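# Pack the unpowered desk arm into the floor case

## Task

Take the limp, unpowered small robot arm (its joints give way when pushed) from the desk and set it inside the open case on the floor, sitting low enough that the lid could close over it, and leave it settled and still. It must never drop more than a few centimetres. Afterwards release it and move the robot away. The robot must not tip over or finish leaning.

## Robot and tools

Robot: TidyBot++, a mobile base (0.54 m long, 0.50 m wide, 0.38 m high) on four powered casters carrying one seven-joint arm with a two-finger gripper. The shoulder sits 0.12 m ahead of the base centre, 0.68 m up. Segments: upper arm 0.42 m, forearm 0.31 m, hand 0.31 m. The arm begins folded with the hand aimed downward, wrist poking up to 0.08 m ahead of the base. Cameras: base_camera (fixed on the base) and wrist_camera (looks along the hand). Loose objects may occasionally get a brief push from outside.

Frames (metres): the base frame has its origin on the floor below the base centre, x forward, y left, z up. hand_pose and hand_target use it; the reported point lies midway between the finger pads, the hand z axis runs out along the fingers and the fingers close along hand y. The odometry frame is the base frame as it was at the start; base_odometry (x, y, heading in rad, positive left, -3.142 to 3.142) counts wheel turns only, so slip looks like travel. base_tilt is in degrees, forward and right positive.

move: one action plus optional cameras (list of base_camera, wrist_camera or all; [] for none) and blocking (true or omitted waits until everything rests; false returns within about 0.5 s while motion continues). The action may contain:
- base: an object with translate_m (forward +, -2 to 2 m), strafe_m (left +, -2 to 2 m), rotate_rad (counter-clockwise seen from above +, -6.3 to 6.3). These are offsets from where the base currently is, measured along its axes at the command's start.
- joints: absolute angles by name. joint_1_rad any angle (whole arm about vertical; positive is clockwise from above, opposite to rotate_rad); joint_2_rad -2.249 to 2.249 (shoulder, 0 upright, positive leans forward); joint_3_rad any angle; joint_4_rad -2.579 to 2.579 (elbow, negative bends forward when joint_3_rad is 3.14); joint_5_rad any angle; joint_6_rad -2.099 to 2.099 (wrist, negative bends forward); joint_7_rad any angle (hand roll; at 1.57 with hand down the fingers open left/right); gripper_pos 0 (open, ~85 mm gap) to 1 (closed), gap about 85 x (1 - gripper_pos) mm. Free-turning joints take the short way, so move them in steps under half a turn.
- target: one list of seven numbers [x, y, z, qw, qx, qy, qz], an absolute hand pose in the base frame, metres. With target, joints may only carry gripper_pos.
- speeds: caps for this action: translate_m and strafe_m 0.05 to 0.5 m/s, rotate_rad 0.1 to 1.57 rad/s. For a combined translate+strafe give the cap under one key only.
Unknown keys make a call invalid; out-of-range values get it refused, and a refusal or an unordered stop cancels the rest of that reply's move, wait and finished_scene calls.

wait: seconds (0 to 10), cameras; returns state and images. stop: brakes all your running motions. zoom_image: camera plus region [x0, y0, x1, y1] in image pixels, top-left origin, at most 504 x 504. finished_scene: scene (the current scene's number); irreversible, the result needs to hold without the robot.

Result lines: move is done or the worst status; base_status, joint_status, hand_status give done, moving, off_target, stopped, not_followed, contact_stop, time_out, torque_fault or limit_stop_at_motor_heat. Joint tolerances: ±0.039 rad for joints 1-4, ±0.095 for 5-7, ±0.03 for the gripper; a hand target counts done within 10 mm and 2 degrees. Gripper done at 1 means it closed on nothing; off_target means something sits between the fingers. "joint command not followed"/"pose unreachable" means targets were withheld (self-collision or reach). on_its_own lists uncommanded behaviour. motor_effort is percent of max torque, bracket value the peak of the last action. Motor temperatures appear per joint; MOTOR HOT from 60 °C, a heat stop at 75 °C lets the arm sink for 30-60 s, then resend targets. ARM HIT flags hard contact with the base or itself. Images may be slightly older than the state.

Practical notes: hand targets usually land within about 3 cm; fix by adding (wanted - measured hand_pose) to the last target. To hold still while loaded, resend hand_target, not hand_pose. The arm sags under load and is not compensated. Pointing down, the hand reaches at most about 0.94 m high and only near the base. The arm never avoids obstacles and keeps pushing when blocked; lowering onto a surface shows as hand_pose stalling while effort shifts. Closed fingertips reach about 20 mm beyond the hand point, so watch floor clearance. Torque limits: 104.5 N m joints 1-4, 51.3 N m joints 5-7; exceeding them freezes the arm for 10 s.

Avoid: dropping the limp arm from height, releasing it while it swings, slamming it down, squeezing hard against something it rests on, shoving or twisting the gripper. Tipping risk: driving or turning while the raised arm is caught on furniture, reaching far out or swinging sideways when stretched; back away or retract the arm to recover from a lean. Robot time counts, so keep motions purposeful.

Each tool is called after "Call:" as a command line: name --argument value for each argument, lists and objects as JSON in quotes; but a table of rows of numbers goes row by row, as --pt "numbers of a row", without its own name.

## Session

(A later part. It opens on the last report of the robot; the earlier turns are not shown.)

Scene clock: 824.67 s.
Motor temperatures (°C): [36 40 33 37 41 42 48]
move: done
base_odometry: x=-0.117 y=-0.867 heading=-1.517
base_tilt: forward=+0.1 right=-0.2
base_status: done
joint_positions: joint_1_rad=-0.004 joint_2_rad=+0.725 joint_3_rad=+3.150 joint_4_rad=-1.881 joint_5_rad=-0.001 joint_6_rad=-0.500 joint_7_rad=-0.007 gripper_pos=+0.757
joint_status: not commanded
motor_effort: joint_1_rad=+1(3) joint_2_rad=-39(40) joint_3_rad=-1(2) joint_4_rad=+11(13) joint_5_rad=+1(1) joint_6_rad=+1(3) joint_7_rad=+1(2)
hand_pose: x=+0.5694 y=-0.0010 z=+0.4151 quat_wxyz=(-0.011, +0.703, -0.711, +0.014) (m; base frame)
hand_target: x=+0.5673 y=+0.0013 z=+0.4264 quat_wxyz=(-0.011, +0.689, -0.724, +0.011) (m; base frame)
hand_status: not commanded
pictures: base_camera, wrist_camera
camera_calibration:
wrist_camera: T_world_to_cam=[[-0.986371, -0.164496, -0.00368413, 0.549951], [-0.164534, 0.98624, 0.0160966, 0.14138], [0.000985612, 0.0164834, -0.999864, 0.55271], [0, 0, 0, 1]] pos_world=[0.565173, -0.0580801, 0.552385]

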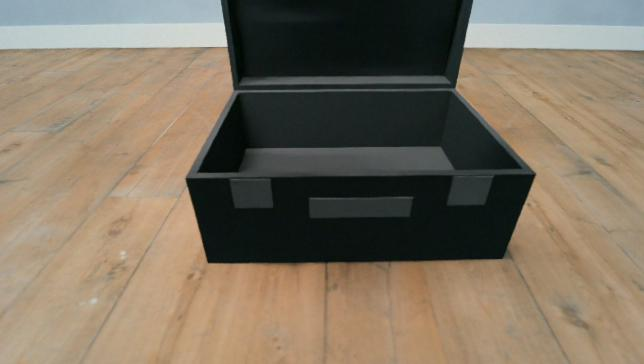

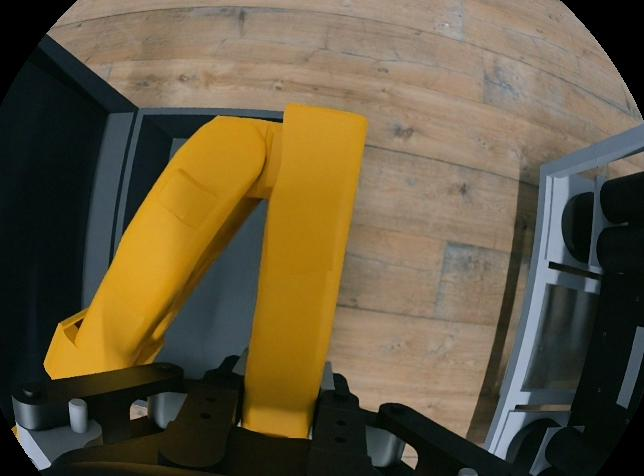

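Call:
move --base '{"translate_m": -0.3}' --speeds '{"translate_m": 0.25}' --joints '{"joint_7_rad": 3.1}' --cameras '[]'

Call:
move --joints '{"joint_2_rad": 1.10, "joint_4_rad": -1.67, "joint_6_rad": -0.335}'

Call:
zoom_image --camera "base_camera" --region '[120, 0, 560, 200]'

Scene clock: 879.63 s.
Motor temperatures (°C): [35 41 33 36 41 42 48]
move: done
base_odometry: x=-0.133 y=-0.568 heading=-1.517
base_tilt: forward=+0.1 right=-0.1
base_status: done
joint_positions: joint_1_rad=-0.004 joint_2_rad=+0.722 joint_3_rad=+3.150 joint_4_rad=-1.884 joint_5_rad=-0.001 joint_6_rad=-0.501 joint_7_rad=+3.056 gripper_pos=+0.757
joint_status: all done
motor_effort: joint_1_rad=+0(3) joint_2_rad=-37(40) joint_3_rad=+0(1) joint_4_rad=+10(13) joint_5_rad=+2(2) joint_6_rad=-1(1) joint_7_rad=+1(3)
hand_pose: x=+0.5683 y=-0.0012 z=+0.4160 quat_wxyz=(+0.014, +0.738, +0.675, +0.011) (m; base frame)
hand_target: x=+0.5673 y=+0.0013 z=+0.4264 quat_wxyz=(+0.011, +0.722, +0.692, +0.011) (m; base frame)
hand_status: not commanded
pictures: none
No camera images: "cameras" was empty.

Scene clock: 881.17 s.
Motor temperatures (°C): [35 41 33 36 41 42 48]
move: done
base_odometry: x=-0.133 y=-0.568 heading=-1.517
base_tilt: forward=+0.0 right=-0.1
base_status: not commanded
joint_positions: joint_1_rad=-0.004 joint_2_rad=+1.114 joint_3_rad=+3.150 joint_4_rad=-1.699 joint_5_rad=-0.001 joint_6_rad=-0.374 joint_7_rad=+3.056 gripper_pos=+0.757
joint_status: all done
motor_effort: joint_1_rad=+1(1) joint_2_rad=-43(45) joint_3_rad=+0(1) joint_4_rad=+5(10) joint_5_rad=+0(2) joint_6_rad=-2(3) joint_7_rad=+1(3)
hand_pose: x=+0.5842 y=-0.0018 z=+0.2588 quat_wxyz=(-0.013, +0.737, +0.676, -0.019) (m; base frame)
hand_target: x=+0.6195 y=+0.0013 z=+0.2687 quat_wxyz=(+0.013, +0.722, +0.692, +0.013) (m; base frame)
hand_status: not commanded
pictures: base_camera, wrist_camera
camera_calibration:
wrist_camera: T_world_to_cam=[[0.995916, 0.0889589, -0.0154244, -0.590699], [0.0893941, -0.995535, 0.0302949, -0.00847893], [-0.0126605, -0.03155, -0.999422, 0.404169], [0, 0, 0, 1]] pos_world=[0.594162, 0.0568584, 0.395081]

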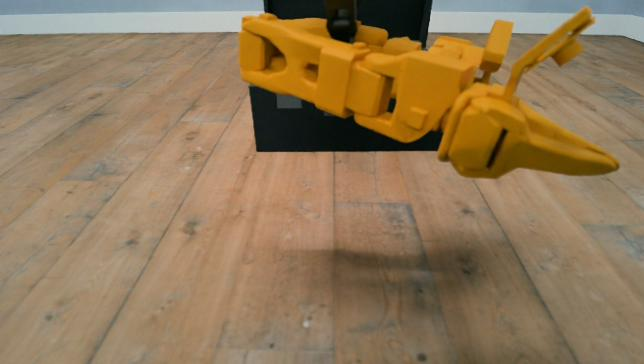

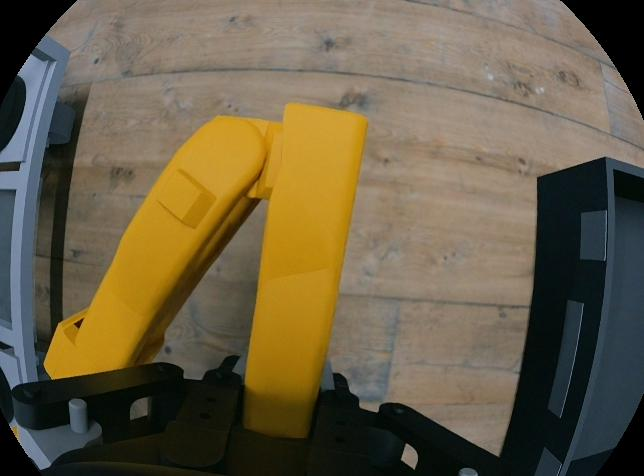

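Scaled by 1.145.

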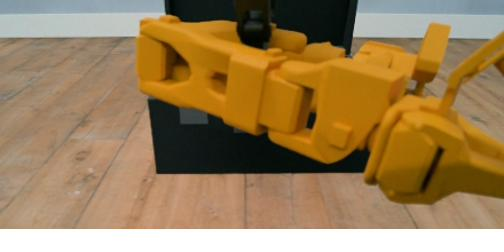

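Call:
move

Scene clock: 913.80 s.
Motor temperatures (°C): [35 41 33 36 41 42 48]
base_odometry: x=-0.133 y=-0.568 heading=-1.517
base_tilt: forward=+0.1 right=-0.2
base_status: not commanded
joint_positions: joint_1_rad=-0.004 joint_2_rad=+1.114 joint_3_rad=+3.150 joint_4_rad=-1.698 joint_5_rad=-0.001 joint_6_rad=-0.372 joint_7_rad=+3.056 gripper_pos=+0.757
joint_status: all done
motor_effort: joint_1_rad=+0(1) joint_2_rad=-43(45) joint_3_rad=+0(1) joint_4_rad=+6(10) joint_5_rad=+1(2) joint_6_rad=-2(3) joint_7_rad=+1(3)
hand_pose: x=+0.5848 y=-0.0018 z=+0.2588 quat_wxyz=(-0.012, +0.737, +0.676, -0.018) (m; base frame)
hand_target: x=+0.6195 y=+0.0013 z=+0.2687 quat_wxyz=(+0.013, +0.722, +0.692, +0.013) (m; base frame)
hand_status: not commanded
pictures: base_camera, wrist_camera
camera_calibration:
wrist_camera: T_world_to_cam=[[0.995939, 0.0889714, -0.0137393, -0.591777], [0.0893552, -0.995534, 0.0304476, -0.00855284], [-0.010969, -0.0315516, -0.999442, 0.403206], [0, 0, 0, 1]] pos_world=[0.594562, 0.0568584, 0.395111]

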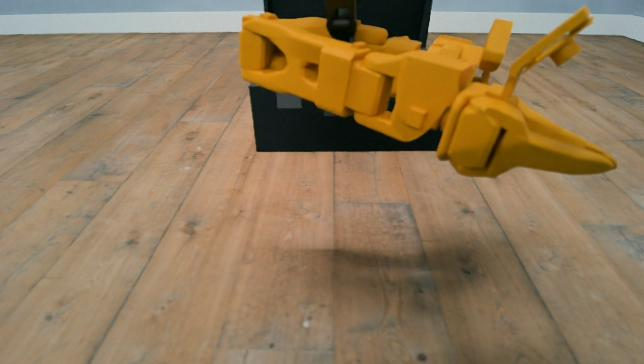

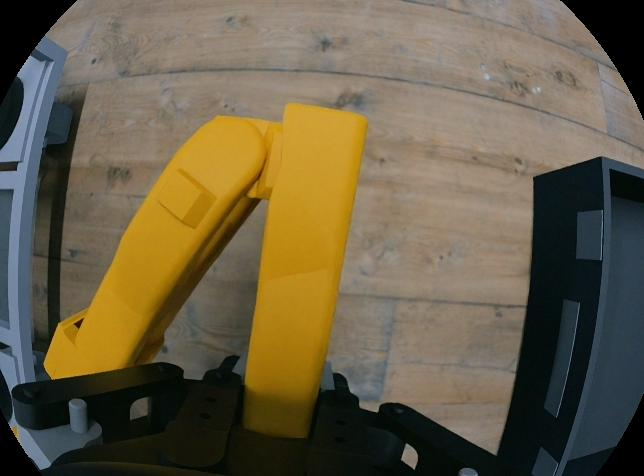

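Call:
move --joints '{"joint_2_rad": 0.735, "joint_4_rad": -1.76, "joint_6_rad": -0.61, "joint_7_rad": 3.217}' --base '{"rotate_rad": 0.045}' --speeds '{"rotate_rad": 0.2}'

Call:
zoom_image --camera "base_camera" --region '[200, 0, 644, 250]'

Scene clock: 966.27 s.
Motor temperatures (°C): [35 42 33 36 41 42 48]
move: done
base_odometry: x=-0.133 y=-0.567 heading=-1.472
base_tilt: forward=+0.1 right=-0.2
base_status: done
joint_positions: joint_1_rad=-0.006 joint_2_rad=+0.755 joint_3_rad=+3.146 joint_4_rad=-1.750 joint_5_rad=-0.001 joint_6_rad=-0.558 joint_7_rad=+3.171 gripper_pos=+0.757
joint_status: all done
motor_effort: joint_1_rad=+1(3) joint_2_rad=-41(47) joint_3_rad=+0(3) joint_4_rad=+12(13) joint_5_rad=+0(2) joint_6_rad=+0(2) joint_7_rad=+1(3)
hand_pose: x=+0.6184 y=+0.0020 z=+0.4250 quat_wxyz=(+0.029, +0.696, +0.717, +0.026) (m; base frame)
hand_target: x=+0.6019 y=+0.0013 z=+0.4320 quat_wxyz=(+0.013, +0.680, +0.733, +0.012) (m; base frame)
hand_status: not commanded
pictures: base_camera, wrist_camera
camera_calibration:
wrist_camera: T_world_to_cam=[[0.972982, 0.205268, 0.10569, -0.660102], [0.201505, -0.978442, 0.0452443, -0.0885585], [0.112699, -0.0227249, -0.993369, 0.490697], [0, 0, 0, 1]] pos_world=[0.604811, 0.0599995, 0.561216]

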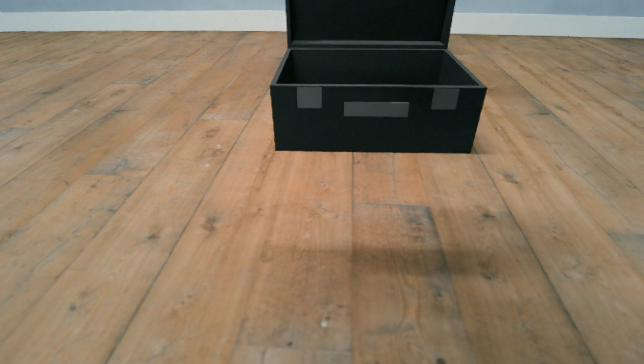

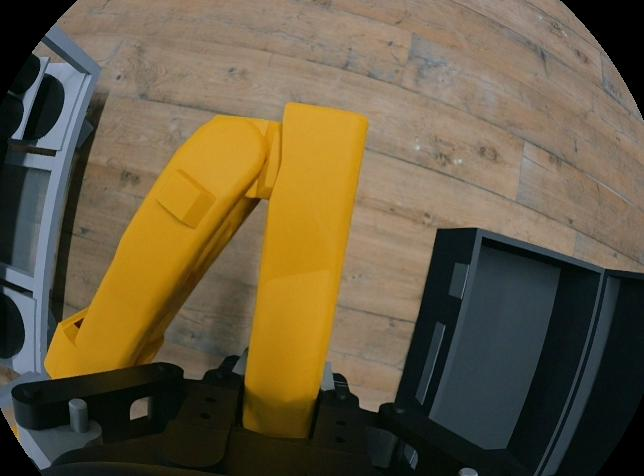

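Scaled by 1.135.

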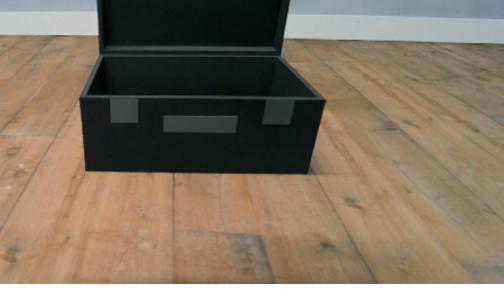

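Call:
move --base '{"translate_m": 0.36, "strafe_m": -0.025}' --speeds '{"translate_m": 0.15}'

Scene clock: 982.90 s.
Motor temperatures (°C): [35 42 33 36 41 42 48]
move: done
base_odometry: x=-0.123 y=-0.928 heading=-1.471
base_tilt: forward=+0.1 right=-0.2
base_status: done
joint_positions: joint_1_rad=-0.005 joint_2_rad=+0.755 joint_3_rad=+3.146 joint_4_rad=-1.756 joint_5_rad=-0.001 joint_6_rad=-0.566 joint_7_rad=+3.172 gripper_pos=+0.757
joint_status: not commanded
motor_effort: joint_1_rad=+0(2) joint_2_rad=-40(42) joint_3_rad=+0(1) joint_4_rad=+12(14) joint_5_rad=+1(2) joint_6_rad=+0(1) joint_7_rad=+1(3)
hand_pose: x=+0.6128 y=+0.0013 z=+0.4238 quat_wxyz=(+0.024, +0.696, +0.718, +0.022) (m; base frame)
hand_target: x=+0.6019 y=+0.0013 z=+0.4320 quat_wxyz=(+0.013, +0.680, +0.733, +0.012) (m; base frame)
hand_status: not commanded
pictures: base_camera, wrist_camera
camera_calibration:
wrist_camera: T_world_to_cam=[[0.974306, 0.205285, 0.0926608, -0.649638], [0.202098, -0.978436, 0.0426621, -0.0873063], [0.0994205, -0.0228394, -0.994783, 0.498891], [0, 0, 0, 1]] pos_world=[0.60099, 0.0593317, 0.560209]

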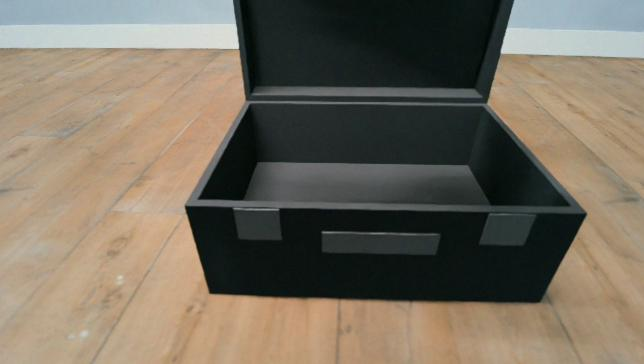

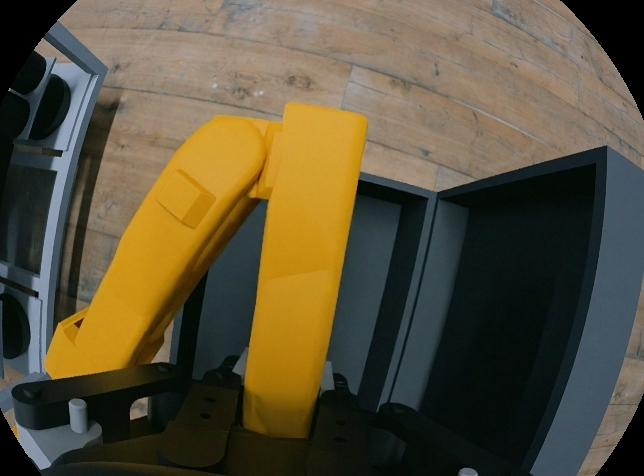

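Call:
move --base '{"translate_m": 0.035}' --speeds '{"translate_m": 0.1}' --joints '{"joint_2_rad": 1.02, "joint_4_rad": -1.69, "joint_6_rad": -0.48, "joint_7_rad": 3.217}'

Call:
zoom_image --camera "base_camera" --region '[140, 0, 644, 364]'

Scene clock: 1017.60 s.
Motor temperatures (°C): [35 42 33 36 41 42 48]
move: done
base_odometry: x=-0.119 y=-0.963 heading=-1.471
base_tilt: forward=+0.1 right=-0.2
base_status: done
joint_positions: joint_1_rad=-0.004 joint_2_rad=+1.034 joint_3_rad=+3.146 joint_4_rad=-1.715 joint_5_rad=-0.001 joint_6_rad=-0.511 joint_7_rad=+3.173 gripper_pos=+0.757
joint_status: all done
motor_effort: joint_1_rad=+1(3) joint_2_rad=-42(46) joint_3_rad=+0(2) joint_4_rad=+6(14) joint_5_rad=+1(2) joint_6_rad=-3(3) joint_7_rad=+1(2)
hand_pose: x=+0.5643 y=+0.0009 z=+0.2975 quat_wxyz=(-0.041, +0.694, +0.717, -0.042) (m; base frame)
hand_target: x=+0.5940 y=+0.0013 z=+0.3056 quat_wxyz=(-0.018, +0.680, +0.733, -0.016) (m; base frame)
hand_status: not commanded
pictures: base_camera, wrist_camera
camera_calibration:
wrist_camera: T_world_to_cam=[[0.97468, 0.206416, -0.0859685, -0.537675], [0.207708, -0.978171, 0.0062701, -0.0648552], [-0.0827976, -0.0239677, -0.996278, 0.481325], [0, 0, 0, 1]] pos_world=[0.577385, 0.0590816, 0.433717]

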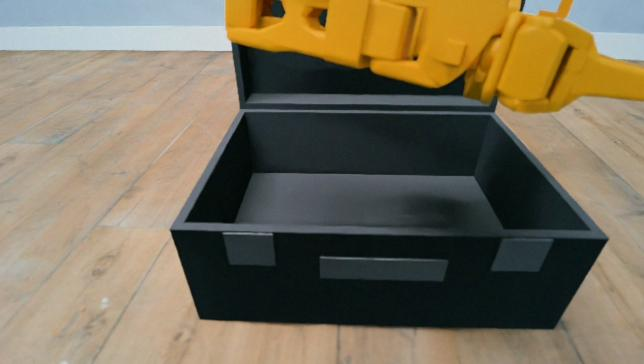

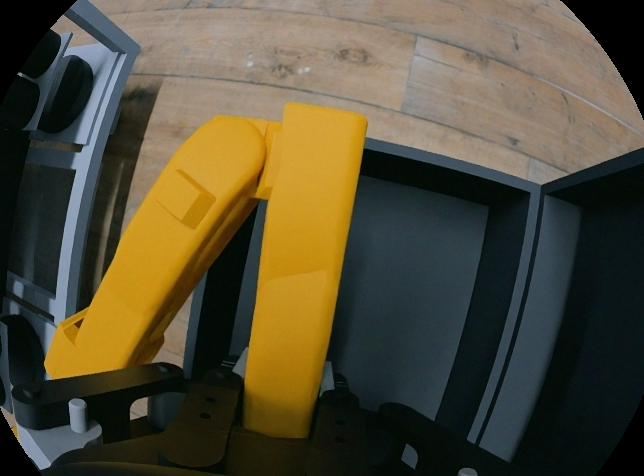

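Scaled by 1.000.

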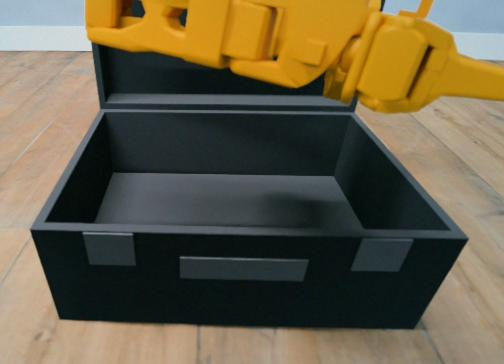

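Call:
move --joints '{"joint_2_rad": 1.14, "joint_4_rad": -1.615, "joint_6_rad": -0.34}'

Call:
zoom_image --camera "base_camera" --region '[140, 0, 644, 364]'

Scene clock: 1040.30 s.
Motor temperatures (°C): [35 42 33 36 41 42 48]
move: done
base_odometry: x=-0.119 y=-0.963 heading=-1.471
base_tilt: forward=+0.2 right=-0.1
base_status: not commanded
joint_positions: joint_1_rad=-0.004 joint_2_rad=+1.157 joint_3_rad=+3.146 joint_4_rad=-1.639 joint_5_rad=-0.001 joint_6_rad=-0.376 joint_7_rad=+3.173 gripper_pos=+0.757
joint_status: all done
motor_effort: joint_1_rad=+0(1) joint_2_rad=-44(47) joint_3_rad=+0(1) joint_4_rad=+6(8) joint_5_rad=+1(2) joint_6_rad=-2(4) joint_7_rad=+1(2)
hand_pose: x=+0.6011 y=+0.0008 z=+0.2439 quat_wxyz=(-0.010, +0.695, +0.719, -0.012) (m; base frame)
hand_target: x=+0.6343 y=+0.0013 z=+0.2554 quat_wxyz=(+0.017, +0.680, +0.733, +0.016) (m; base frame)
hand_status: not commanded
pictures: base_camera, wrist_camera
camera_calibration:
wrist_camera: T_world_to_cam=[[0.97827, 0.207334, -0.000906228, -0.601049], [0.207293, -0.977971, 0.0245469, -0.0764223], [0.00420314, -0.0242013, -0.999698, 0.379515], [0, 0, 0, 1]] pos_world=[0.602235, 0.0590639, 0.380731]

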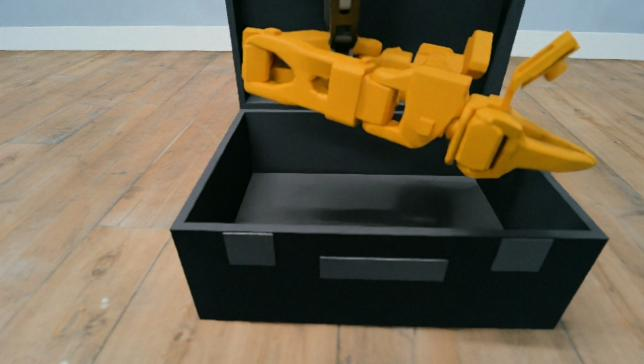

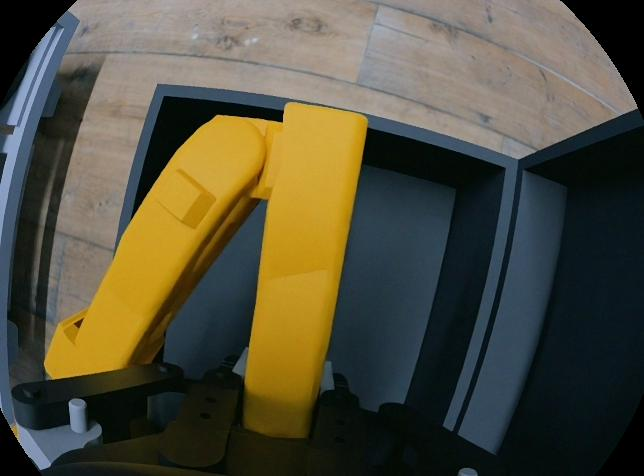

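Scaled by 1.000.

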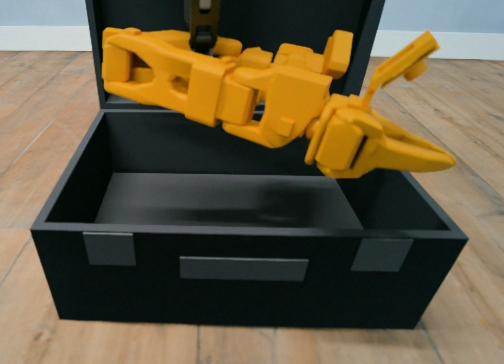

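Call:
move --joints '{"joint_7_rad": 3.322}'

Call:
zoom_image --camera "base_camera" --region '[220, 0, 644, 240]'

Scene clock: 1080.50 s.
Motor temperatures (°C): [35 42 33 36 41 42 48]
move: done
base_odometry: x=-0.119 y=-0.963 heading=-1.471
base_tilt: forward=+0.1 right=-0.2
base_status: not commanded
joint_positions: joint_1_rad=-0.004 joint_2_rad=+1.157 joint_3_rad=+3.146 joint_4_rad=-1.639 joint_5_rad=-0.001 joint_6_rad=-0.375 joint_7_rad=+3.295 gripper_pos=+0.757
joint_status: all done
motor_effort: joint_1_rad=+0(1) joint_2_rad=-44(45) joint_3_rad=+1(1) joint_4_rad=+6(7) joint_5_rad=+1(2) joint_6_rad=-1(2) joint_7_rad=+1(3)
hand_pose: x=+0.6013 y=+0.0008 z=+0.2439 quat_wxyz=(-0.010, +0.650, +0.759, -0.011) (m; base frame)
hand_target: x=+0.6343 y=+0.0013 z=+0.2554 quat_wxyz=(+0.018, +0.640, +0.768, +0.015) (m; base frame)
hand_status: not commanded
pictures: base_camera, wrist_camera
camera_calibration:
wrist_camera: T_world_to_cam=[[0.946077, 0.323942, 0.00019689, -0.582242], [0.323866, -0.945869, 0.0210251, -0.145723], [0.00699714, -0.0198276, -0.999779, 0.377844], [0, 0, 0, 1]] pos_world=[0.595397, 0.0582698, 0.380939]

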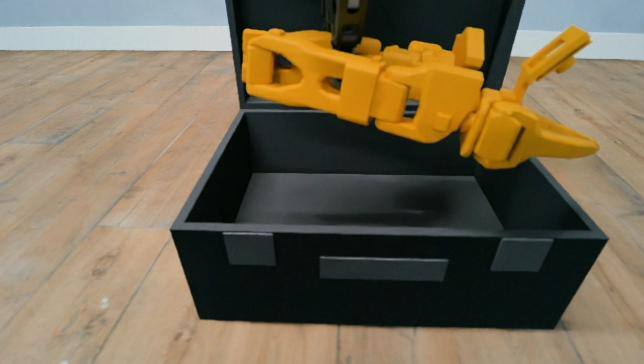

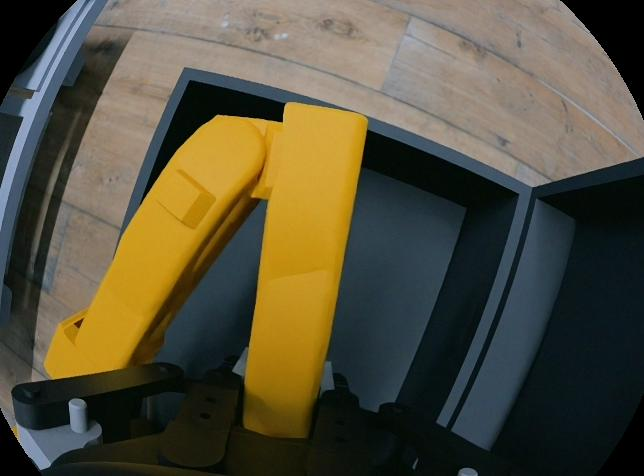

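Scaled by 1.189.

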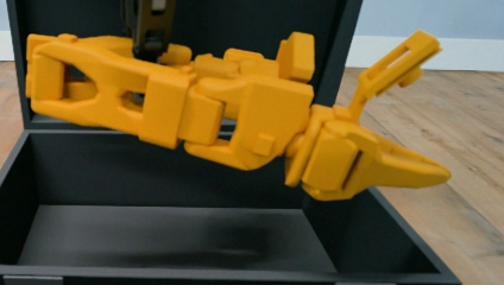

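Call:
move --base '{"translate_m": -0.004, "strafe_m": 0.003}' --joints '{"joint_2_rad": 1.265, "joint_4_rad": -1.58, "joint_6_rad": -0.225}'

Call:
zoom_image --camera "base_camera" --region '[220, 0, 644, 240]'

Scene clock: 1110.50 s.
Motor temperatures (°C): [35 43 33 36 41 42 48]
move: done
base_odometry: x=-0.117 y=-0.959 heading=-1.471
base_tilt: forward=+0.0 right=-0.2
base_status: done
joint_positions: joint_1_rad=-0.004 joint_2_rad=+1.283 joint_3_rad=+3.146 joint_4_rad=-1.604 joint_5_rad=-0.001 joint_6_rad=-0.263 joint_7_rad=+3.295 gripper_pos=+0.757
joint_status: all done
motor_effort: joint_1_rad=+0(3) joint_2_rad=-45(48) joint_3_rad=+1(3) joint_4_rad=+5(7) joint_5_rad=+1(2) joint_6_rad=-1(2) joint_7_rad=+1(2)
hand_pose: x=+0.5988 y=+0.0003 z=+0.1855 quat_wxyz=(-0.002, +0.650, +0.760, -0.005) (m; base frame)
hand_target: x=+0.6344 y=+0.0013 z=+0.1973 quat_wxyz=(+0.027, +0.640, +0.767, +0.023) (m; base frame)
hand_status: not commanded
pictures: base_camera, wrist_camera
camera_calibration:
wrist_camera: T_world_to_cam=[[0.945808, 0.324095, 0.0202172, -0.583218], [0.323494, -0.945811, 0.0281549, -0.1453], [0.0282465, -0.020089, -0.999399, 0.306677], [0, 0, 0, 1]] pos_world=[0.589954, 0.0577528, 0.322375]

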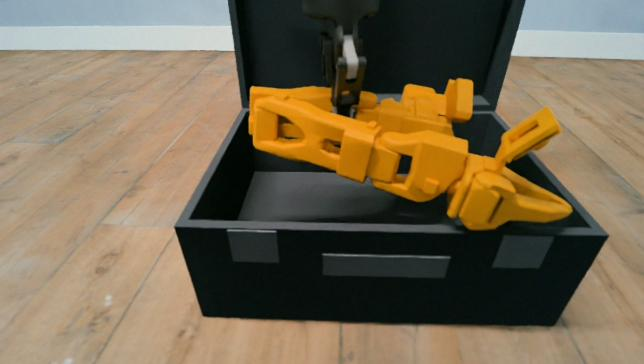

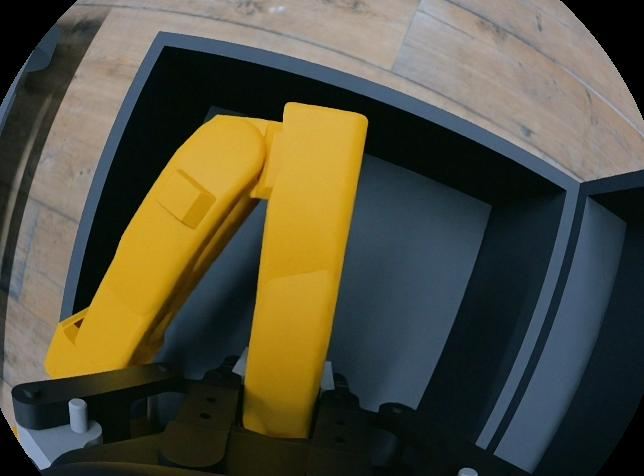

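Scaled by 1.189.

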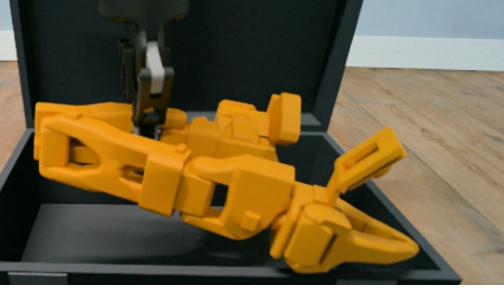

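Call:
zoom_image --camera "base_camera" --region '[420, 70, 620, 250]'

Scaled by 2.520.

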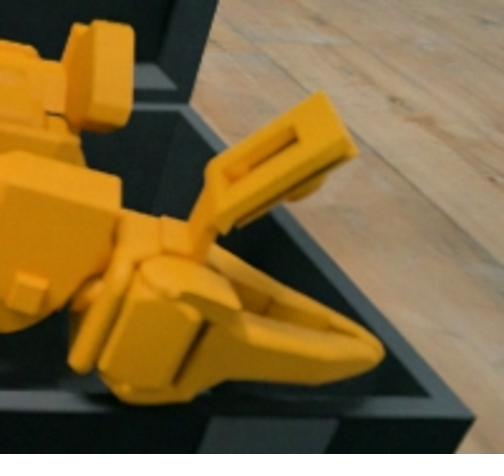

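Call:
move --base '{"translate_m": 0.01}' --speeds '{"translate_m": 0.05}'

Call:
zoom_image --camera "base_camera" --region '[420, 70, 620, 250]'

Scene clock: 1138.50 s.
Motor temperatures (°C): [35 43 33 36 41 42 48]
move: done
base_odometry: x=-0.116 y=-0.969 heading=-1.471
base_tilt: forward=+0.1 right=-0.2
base_status: done
joint_positions: joint_1_rad=-0.003 joint_2_rad=+1.283 joint_3_rad=+3.146 joint_4_rad=-1.598 joint_5_rad=-0.001 joint_6_rad=-0.259 joint_7_rad=+3.295 gripper_pos=+0.757
joint_status: not commanded
motor_effort: joint_1_rad=+0(2) joint_2_rad=-44(46) joint_3_rad=+1(1) joint_4_rad=+5(7) joint_5_rad=+1(1) joint_6_rad=-1(2) joint_7_rad=+2(2)
hand_pose: x=+0.6038 y=+0.0002 z=+0.1862 quat_wxyz=(+0.002, +0.650, +0.760, -0.001) (m; base frame)
hand_target: x=+0.6344 y=+0.0013 z=+0.1973 quat_wxyz=(+0.027, +0.640, +0.767, +0.023) (m; base frame)
hand_status: not commanded
pictures: base_camera, wrist_camera
camera_calibration:
wrist_camera: T_world_to_cam=[[0.945604, 0.323941, 0.0299112, -0.589677], [0.323035, -0.945864, 0.0314493, -0.147377], [0.0384797, -0.0200762, -0.999058, 0.300963], [0, 0, 0, 1]] pos_world=[0.593628, 0.0576645, 0.322952]

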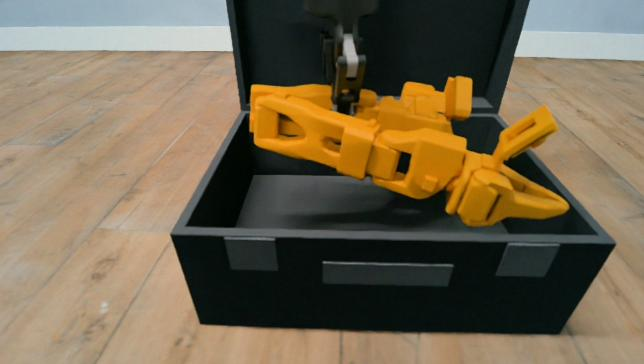

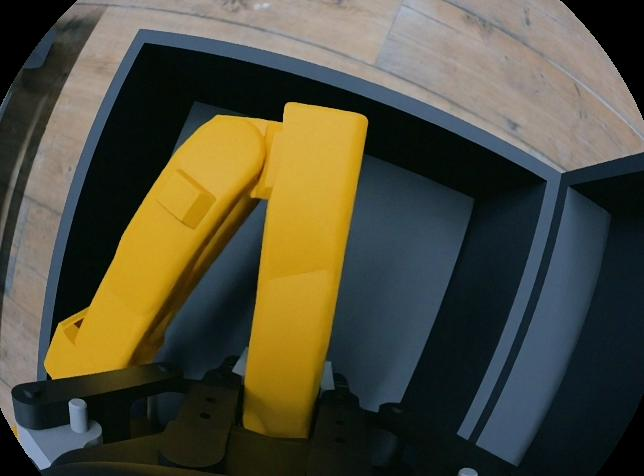

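Scaled by 2.520.

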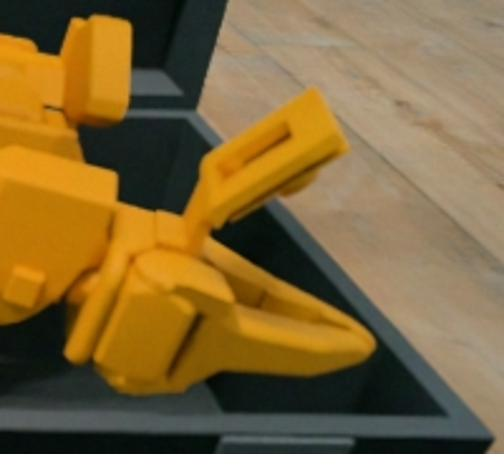

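Call:
move --joints '{"joint_2_rad": 1.37, "joint_4_rad": -1.50, "joint_6_rad": -0.20}'

Call:
zoom_image --camera "base_camera" --region '[370, 70, 620, 250]'

Scene clock: 1150.23 s.
Motor temperatures (°C): [35 43 33 36 41 42 48]
move: done
base_odometry: x=-0.116 y=-0.969 heading=-1.471
base_tilt: forward=+0.2 right=-0.2
base_status: not commanded
joint_positions: joint_1_rad=-0.003 joint_2_rad=+1.386 joint_3_rad=+3.146 joint_4_rad=-1.525 joint_5_rad=-0.001 joint_6_rad=-0.236 joint_7_rad=+3.295 gripper_pos=+0.757
joint_status: all done
motor_effort: joint_1_rad=+1(2) joint_2_rad=-45(47) joint_3_rad=+0(1) joint_4_rad=+4(6) joint_5_rad=+0(2) joint_6_rad=-1(2) joint_7_rad=+2(2)
hand_pose: x=+0.6030 y=+0.0001 z=+0.1417 quat_wxyz=(-0.001, +0.650, +0.760, -0.003) (m; base frame)
hand_target: x=+0.6379 y=+0.0013 z=+0.1524 quat_wxyz=(+0.027, +0.640, +0.767, +0.023) (m; base frame)
hand_status: not commanded
pictures: base_camera, wrist_camera
camera_calibration:
wrist_camera: T_world_to_cam=[[0.945636, 0.324358, 0.023752, -0.586666], [0.323645, -0.945718, 0.0295054, -0.145834], [0.032033, -0.0202141, -0.999282, 0.260499], [0, 0, 0, 1]] pos_world=[0.593626, 0.0576381, 0.278549]

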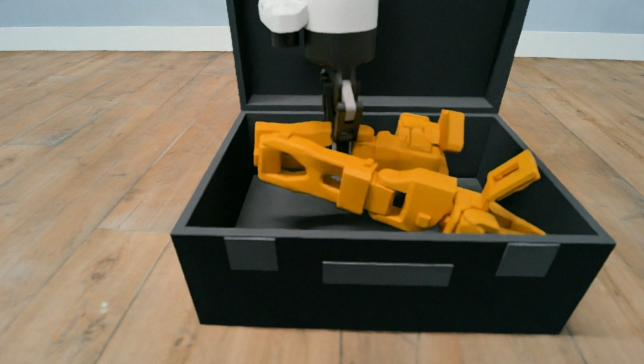

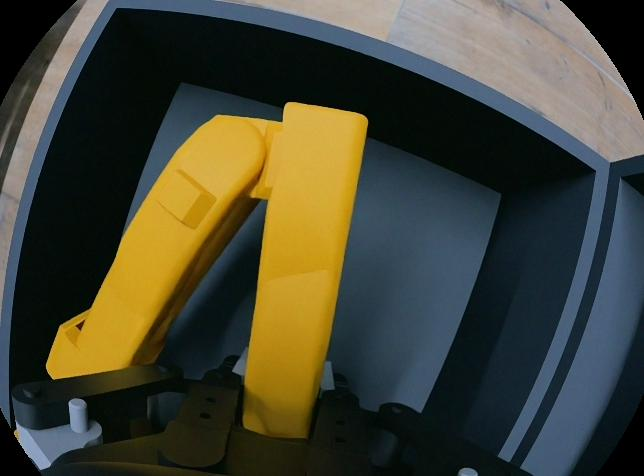

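Scaled by 2.016.

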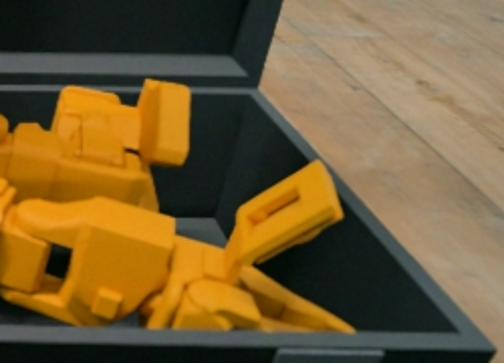

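Call:
move --joints '{"joint_2_rad": 1.475, "joint_4_rad": -1.415, "joint_6_rad": -0.175}'

Call:
zoom_image --camera "base_camera" --region '[220, 70, 620, 270]'

Scene clock: 1158.03 s.
Motor temperatures (°C): [35 43 33 36 40 42 48]
move: done
base_odometry: x=-0.116 y=-0.969 heading=-1.471
base_tilt: forward=+0.1 right=-0.2
base_status: not commanded
joint_positions: joint_1_rad=-0.003 joint_2_rad=+1.479 joint_3_rad=+3.146 joint_4_rad=-1.438 joint_5_rad=-0.001 joint_6_rad=-0.211 joint_7_rad=+3.295 gripper_pos=+0.757
joint_status: all done
motor_effort: joint_1_rad=+1(1) joint_2_rad=-44(46) joint_3_rad=+0(1) joint_4_rad=+4(5) joint_5_rad=+1(2) joint_6_rad=-1(2) joint_7_rad=+2(2)
hand_pose: x=+0.6119 y=+0.0002 z=+0.1025 quat_wxyz=(+0.006, +0.650, +0.760, +0.003) (m; base frame)
hand_target: x=+0.6399 y=+0.0013 z=+0.1072 quat_wxyz=(+0.029, +0.640, +0.767, +0.025) (m; base frame)
hand_status: not commanded
pictures: base_camera, wrist_camera
camera_calibration:
wrist_camera: T_world_to_cam=[[0.944882, 0.324844, 0.0409179, -0.595511], [0.32354, -0.945551, 0.0354221, -0.148109], [0.0501967, -0.0202311, -0.998534, 0.209839], [0, 0, 0, 1]] pos_world=[0.600074, 0.0576492, 0.239145]

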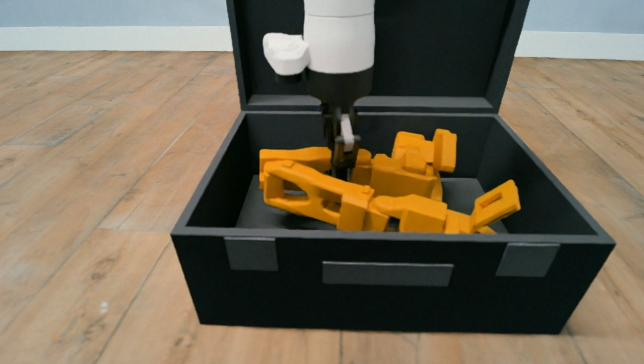

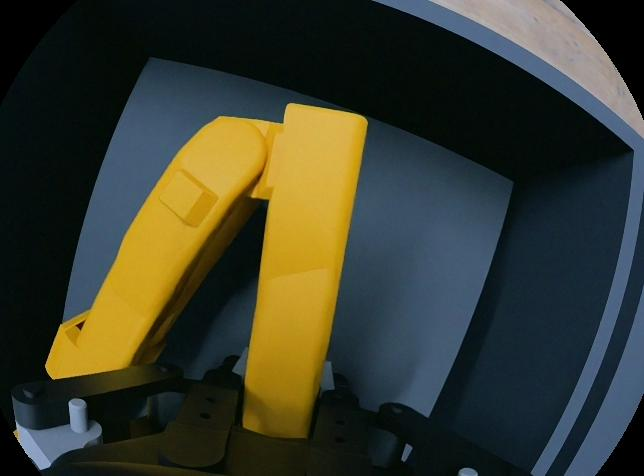

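Scaled by 1.260.

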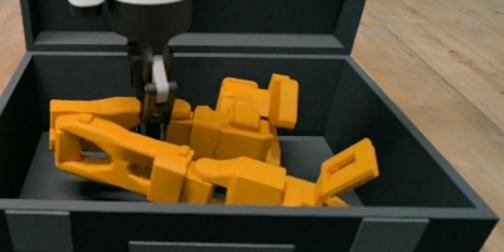

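Call:
move --joints '{"joint_2_rad": 1.525, "joint_4_rad": -1.353, "joint_6_rad": -0.19}' --cameras '["base_camera"]'

Call:
move --joints '{"joint_2_rad": 1.572, "joint_4_rad": -1.313, "joint_6_rad": -0.18}'

Scene clock: 1166.30 s.
Motor temperatures (°C): [35 43 33 36 40 42 48]
move: done
base_odometry: x=-0.116 y=-0.969 heading=-1.471
base_tilt: forward=+0.1 right=-0.3
base_status: not commanded
joint_positions: joint_1_rad=-0.003 joint_2_rad=+1.521 joint_3_rad=+3.146 joint_4_rad=-1.389 joint_5_rad=-0.001 joint_6_rad=-0.211 joint_7_rad=+3.295 gripper_pos=+0.757
joint_status: all done
motor_effort: joint_1_rad=+1(2) joint_2_rad=-43(44) joint_3_rad=+0(2) joint_4_rad=+6(9) joint_5_rad=+2(2) joint_6_rad=+1(4) joint_7_rad=+2(3)
hand_pose: x=+0.6176 y=+0.0002 z=+0.0853 quat_wxyz=(+0.009, +0.650, +0.760, +0.005) (m; base frame)
hand_target: x=+0.6441 y=+0.0013 z=+0.0871 quat_wxyz=(+0.028, +0.640, +0.767, +0.024) (m; base frame)
hand_status: not commanded
pictures: base_camera

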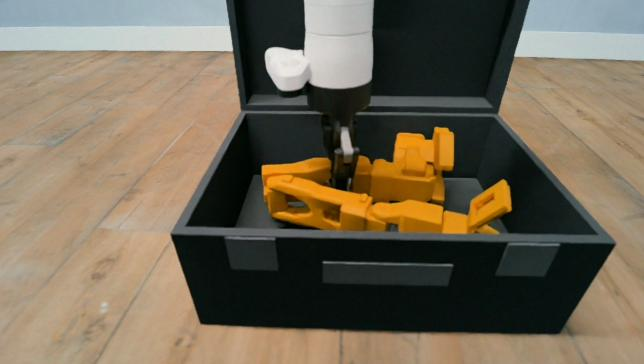

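Scene clock: 1167.03 s.
Motor temperatures (°C): [35 43 33 36 40 42 48]
move: done
base_odometry: x=-0.116 y=-0.969 heading=-1.471
base_tilt: forward=+0.1 right=-0.2
base_status: not commanded
joint_positions: joint_1_rad=-0.003 joint_2_rad=+1.565 joint_3_rad=+3.146 joint_4_rad=-1.347 joint_5_rad=-0.001 joint_6_rad=-0.211 joint_7_rad=+3.295 gripper_pos=+0.758
joint_status: all done
motor_effort: joint_1_rad=+1(2) joint_2_rad=-41(43) joint_3_rad=+1(1) joint_4_rad=+6(8) joint_5_rad=+1(2) joint_6_rad=+2(2) joint_7_rad=+2(3)
hand_pose: x=+0.6173 y=+0.0002 z=+0.0670 quat_wxyz=(+0.009, +0.650, +0.760, +0.004) (m; base frame)
hand_target: x=+0.6434 y=+0.0013 z=+0.0669 quat_wxyz=(+0.029, +0.640, +0.767, +0.025) (m; base frame)
hand_status: not commanded
pictures: base_camera, wrist_camera
camera_calibration:
wrist_camera: T_world_to_cam=[[0.944488, 0.32525, 0.0464155, -0.599233], [0.323735, -0.945412, 0.037307, -0.148787], [0.0560159, -0.0202098, -0.998225, 0.170531], [0, 0, 0, 1]] pos_world=[0.604584, 0.0576816, 0.203593]

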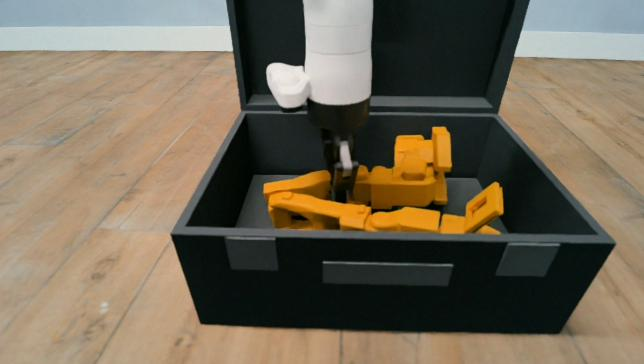

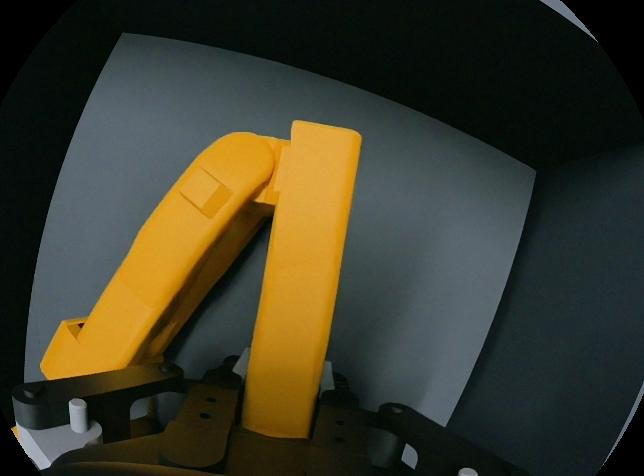

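Call:
move --joints '{"joint_2_rad": 1.60, "joint_4_rad": -1.285, "joint_6_rad": -0.18}'

Call:
zoom_image --camera "base_camera" --region '[220, 70, 620, 270]'

Scene clock: 1182.20 s.
Motor temperatures (°C): [35 43 33 36 40 42 48]
move: off_target
base_odometry: x=-0.116 y=-0.969 heading=-1.471
base_tilt: forward=+0.1 right=-0.1
base_status: not commanded
joint_positions: joint_1_rad=-0.003 joint_2_rad=+1.566 joint_3_rad=+3.146 joint_4_rad=-1.343 joint_5_rad=-0.001 joint_6_rad=-0.215 joint_7_rad=+3.295 gripper_pos=+0.758
joint_status: joint_4_rad off_target (ended at -1.343, target -1.285); the others done
motor_effort: joint_1_rad=+2(3) joint_2_rad=-38(43) joint_3_rad=+2(2) joint_4_rad=+10(12) joint_5_rad=+2(3) joint_6_rad=+5(7) joint_7_rad=+3(3)
hand_pose: x=+0.6179 y=+0.0002 z=+0.0666 quat_wxyz=(+0.008, +0.650, +0.760, +0.004) (m; base frame)
hand_target: x=+0.6432 y=+0.0013 z=+0.0551 quat_wxyz=(+0.029, +0.640, +0.767, +0.025) (m; base frame)
hand_status: not commanded
pictures: base_camera, wrist_camera
camera_calibration:
wrist_camera: T_world_to_cam=[[0.94453, 0.325253, 0.045543, -0.599738], [0.323772, -0.945411, 0.0370069, -0.148961], [0.0550935, -0.0202086, -0.998277, 0.170654], [0, 0, 0, 1]] pos_world=[0.605298, 0.0576861, 0.203187]

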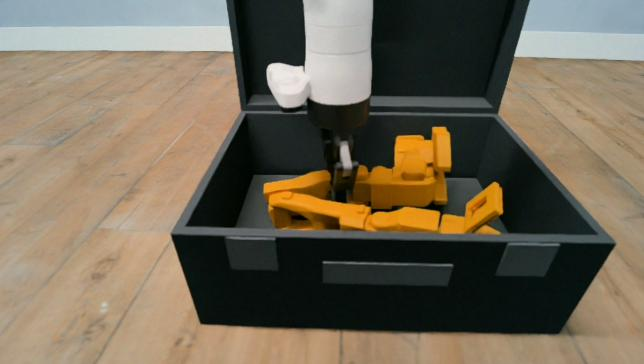

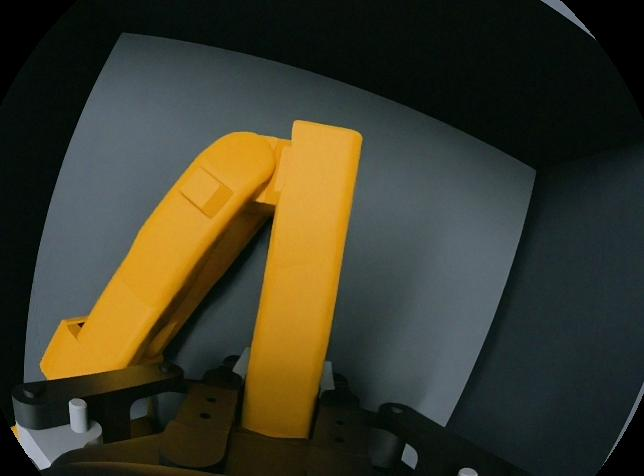

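Scaled by 1.260.

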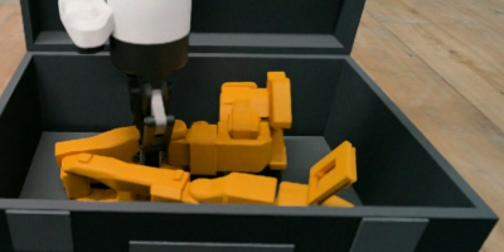

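Call:
move --joints '{"joint_2_rad": 1.575, "joint_4_rad": -1.315, "joint_6_rad": -0.18, "gripper_pos": 0.68}' --cameras '["wrist_camera"]'

Call:
move --joints '{"gripper_pos": 0.55}'

Scene clock: 1187.47 s.
Motor temperatures (°C): [35 43 33 36 40 42 48]
move: done
base_odometry: x=-0.116 y=-0.969 heading=-1.471
base_tilt: forward=+0.0 right=-0.1
base_status: not commanded
joint_positions: joint_1_rad=-0.003 joint_2_rad=+1.568 joint_3_rad=+3.146 joint_4_rad=-1.335 joint_5_rad=-0.001 joint_6_rad=-0.210 joint_7_rad=+3.295 gripper_pos=+0.680
joint_status: all done
motor_effort: joint_1_rad=+1(3) joint_2_rad=-41(43) joint_3_rad=+0(2) joint_4_rad=+6(12) joint_5_rad=+0(2) joint_6_rad=+2(7) joint_7_rad=+2(3)
hand_pose: x=+0.6231 y=+0.0001 z=+0.0664 quat_wxyz=(+0.012, +0.650, +0.760, +0.008) (m; base frame)
hand_target: x=+0.6403 y=+0.0013 z=+0.0651 quat_wxyz=(+0.027, +0.640, +0.767, +0.023) (m; base frame)
hand_status: not commanded
pictures: wrist_camera
camera_calibration:
wrist_camera: T_world_to_cam=[[0.944052, 0.325057, 0.0557199, -0.605026], [0.32316, -0.945479, 0.0404617, -0.150608], [0.0658343, -0.0201915, -0.997626, 0.163407], [0, 0, 0, 1]] pos_world=[0.609089, 0.0575707, 0.202825]

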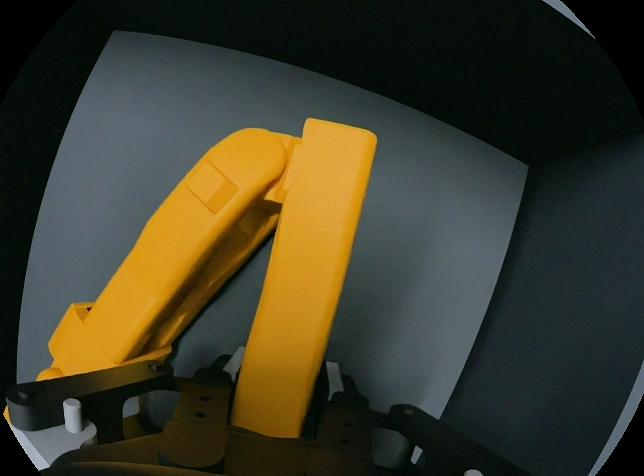

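Scene clock: 1188.03 s.
Motor temperatures (°C): [35 43 33 36 40 42 48]
move: done
base_odometry: x=-0.116 y=-0.969 heading=-1.471
base_tilt: forward=+0.1 right=-0.1
base_status: not commanded
joint_positions: joint_1_rad=-0.003 joint_2_rad=+1.567 joint_3_rad=+3.146 joint_4_rad=-1.333 joint_5_rad=-0.001 joint_6_rad=-0.210 joint_7_rad=+3.295 gripper_pos=+0.550
joint_status: all done
motor_effort: joint_1_rad=+0(1) joint_2_rad=-41(41) joint_3_rad=-1(1) joint_4_rad=+4(6) joint_5_rad=+0(1) joint_6_rad=+1(2) joint_7_rad=+1(2)
hand_pose: x=+0.6244 y=+0.0001 z=+0.0668 quat_wxyz=(+0.013, +0.650, +0.760, +0.008) (m; base frame)
hand_target: x=+0.6403 y=+0.0013 z=+0.0651 quat_wxyz=(+0.027, +0.640, +0.767, +0.023) (m; base frame)
hand_status: not commanded
pictures: base_camera, wrist_camera
camera_calibration:
wrist_camera: T_world_to_cam=[[0.943926, 0.325063, 0.057775, -0.606375], [0.323078, -0.945477, 0.041158, -0.151049], [0.0680038, -0.0201843, -0.997481, 0.162371], [0, 0, 0, 1]] pos_world=[0.610132, 0.0575745, 0.203212]

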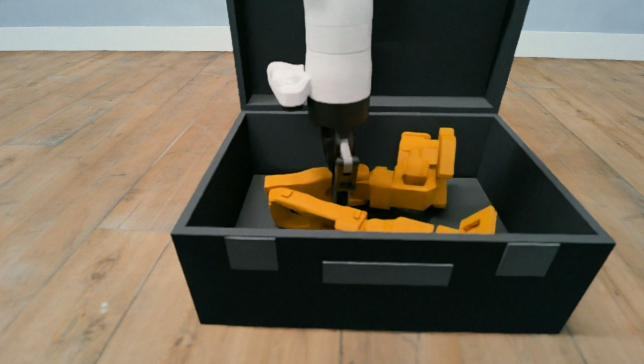

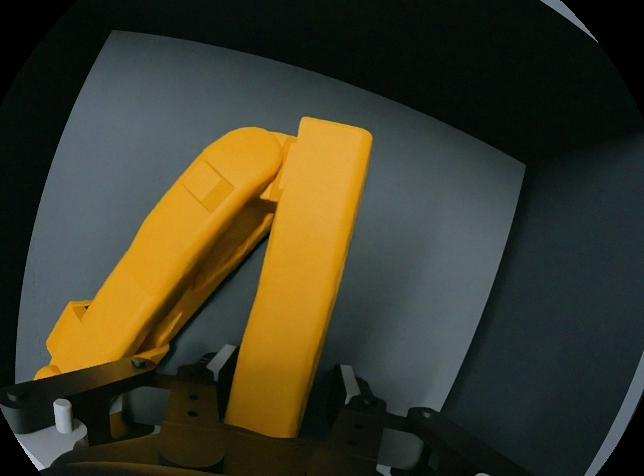

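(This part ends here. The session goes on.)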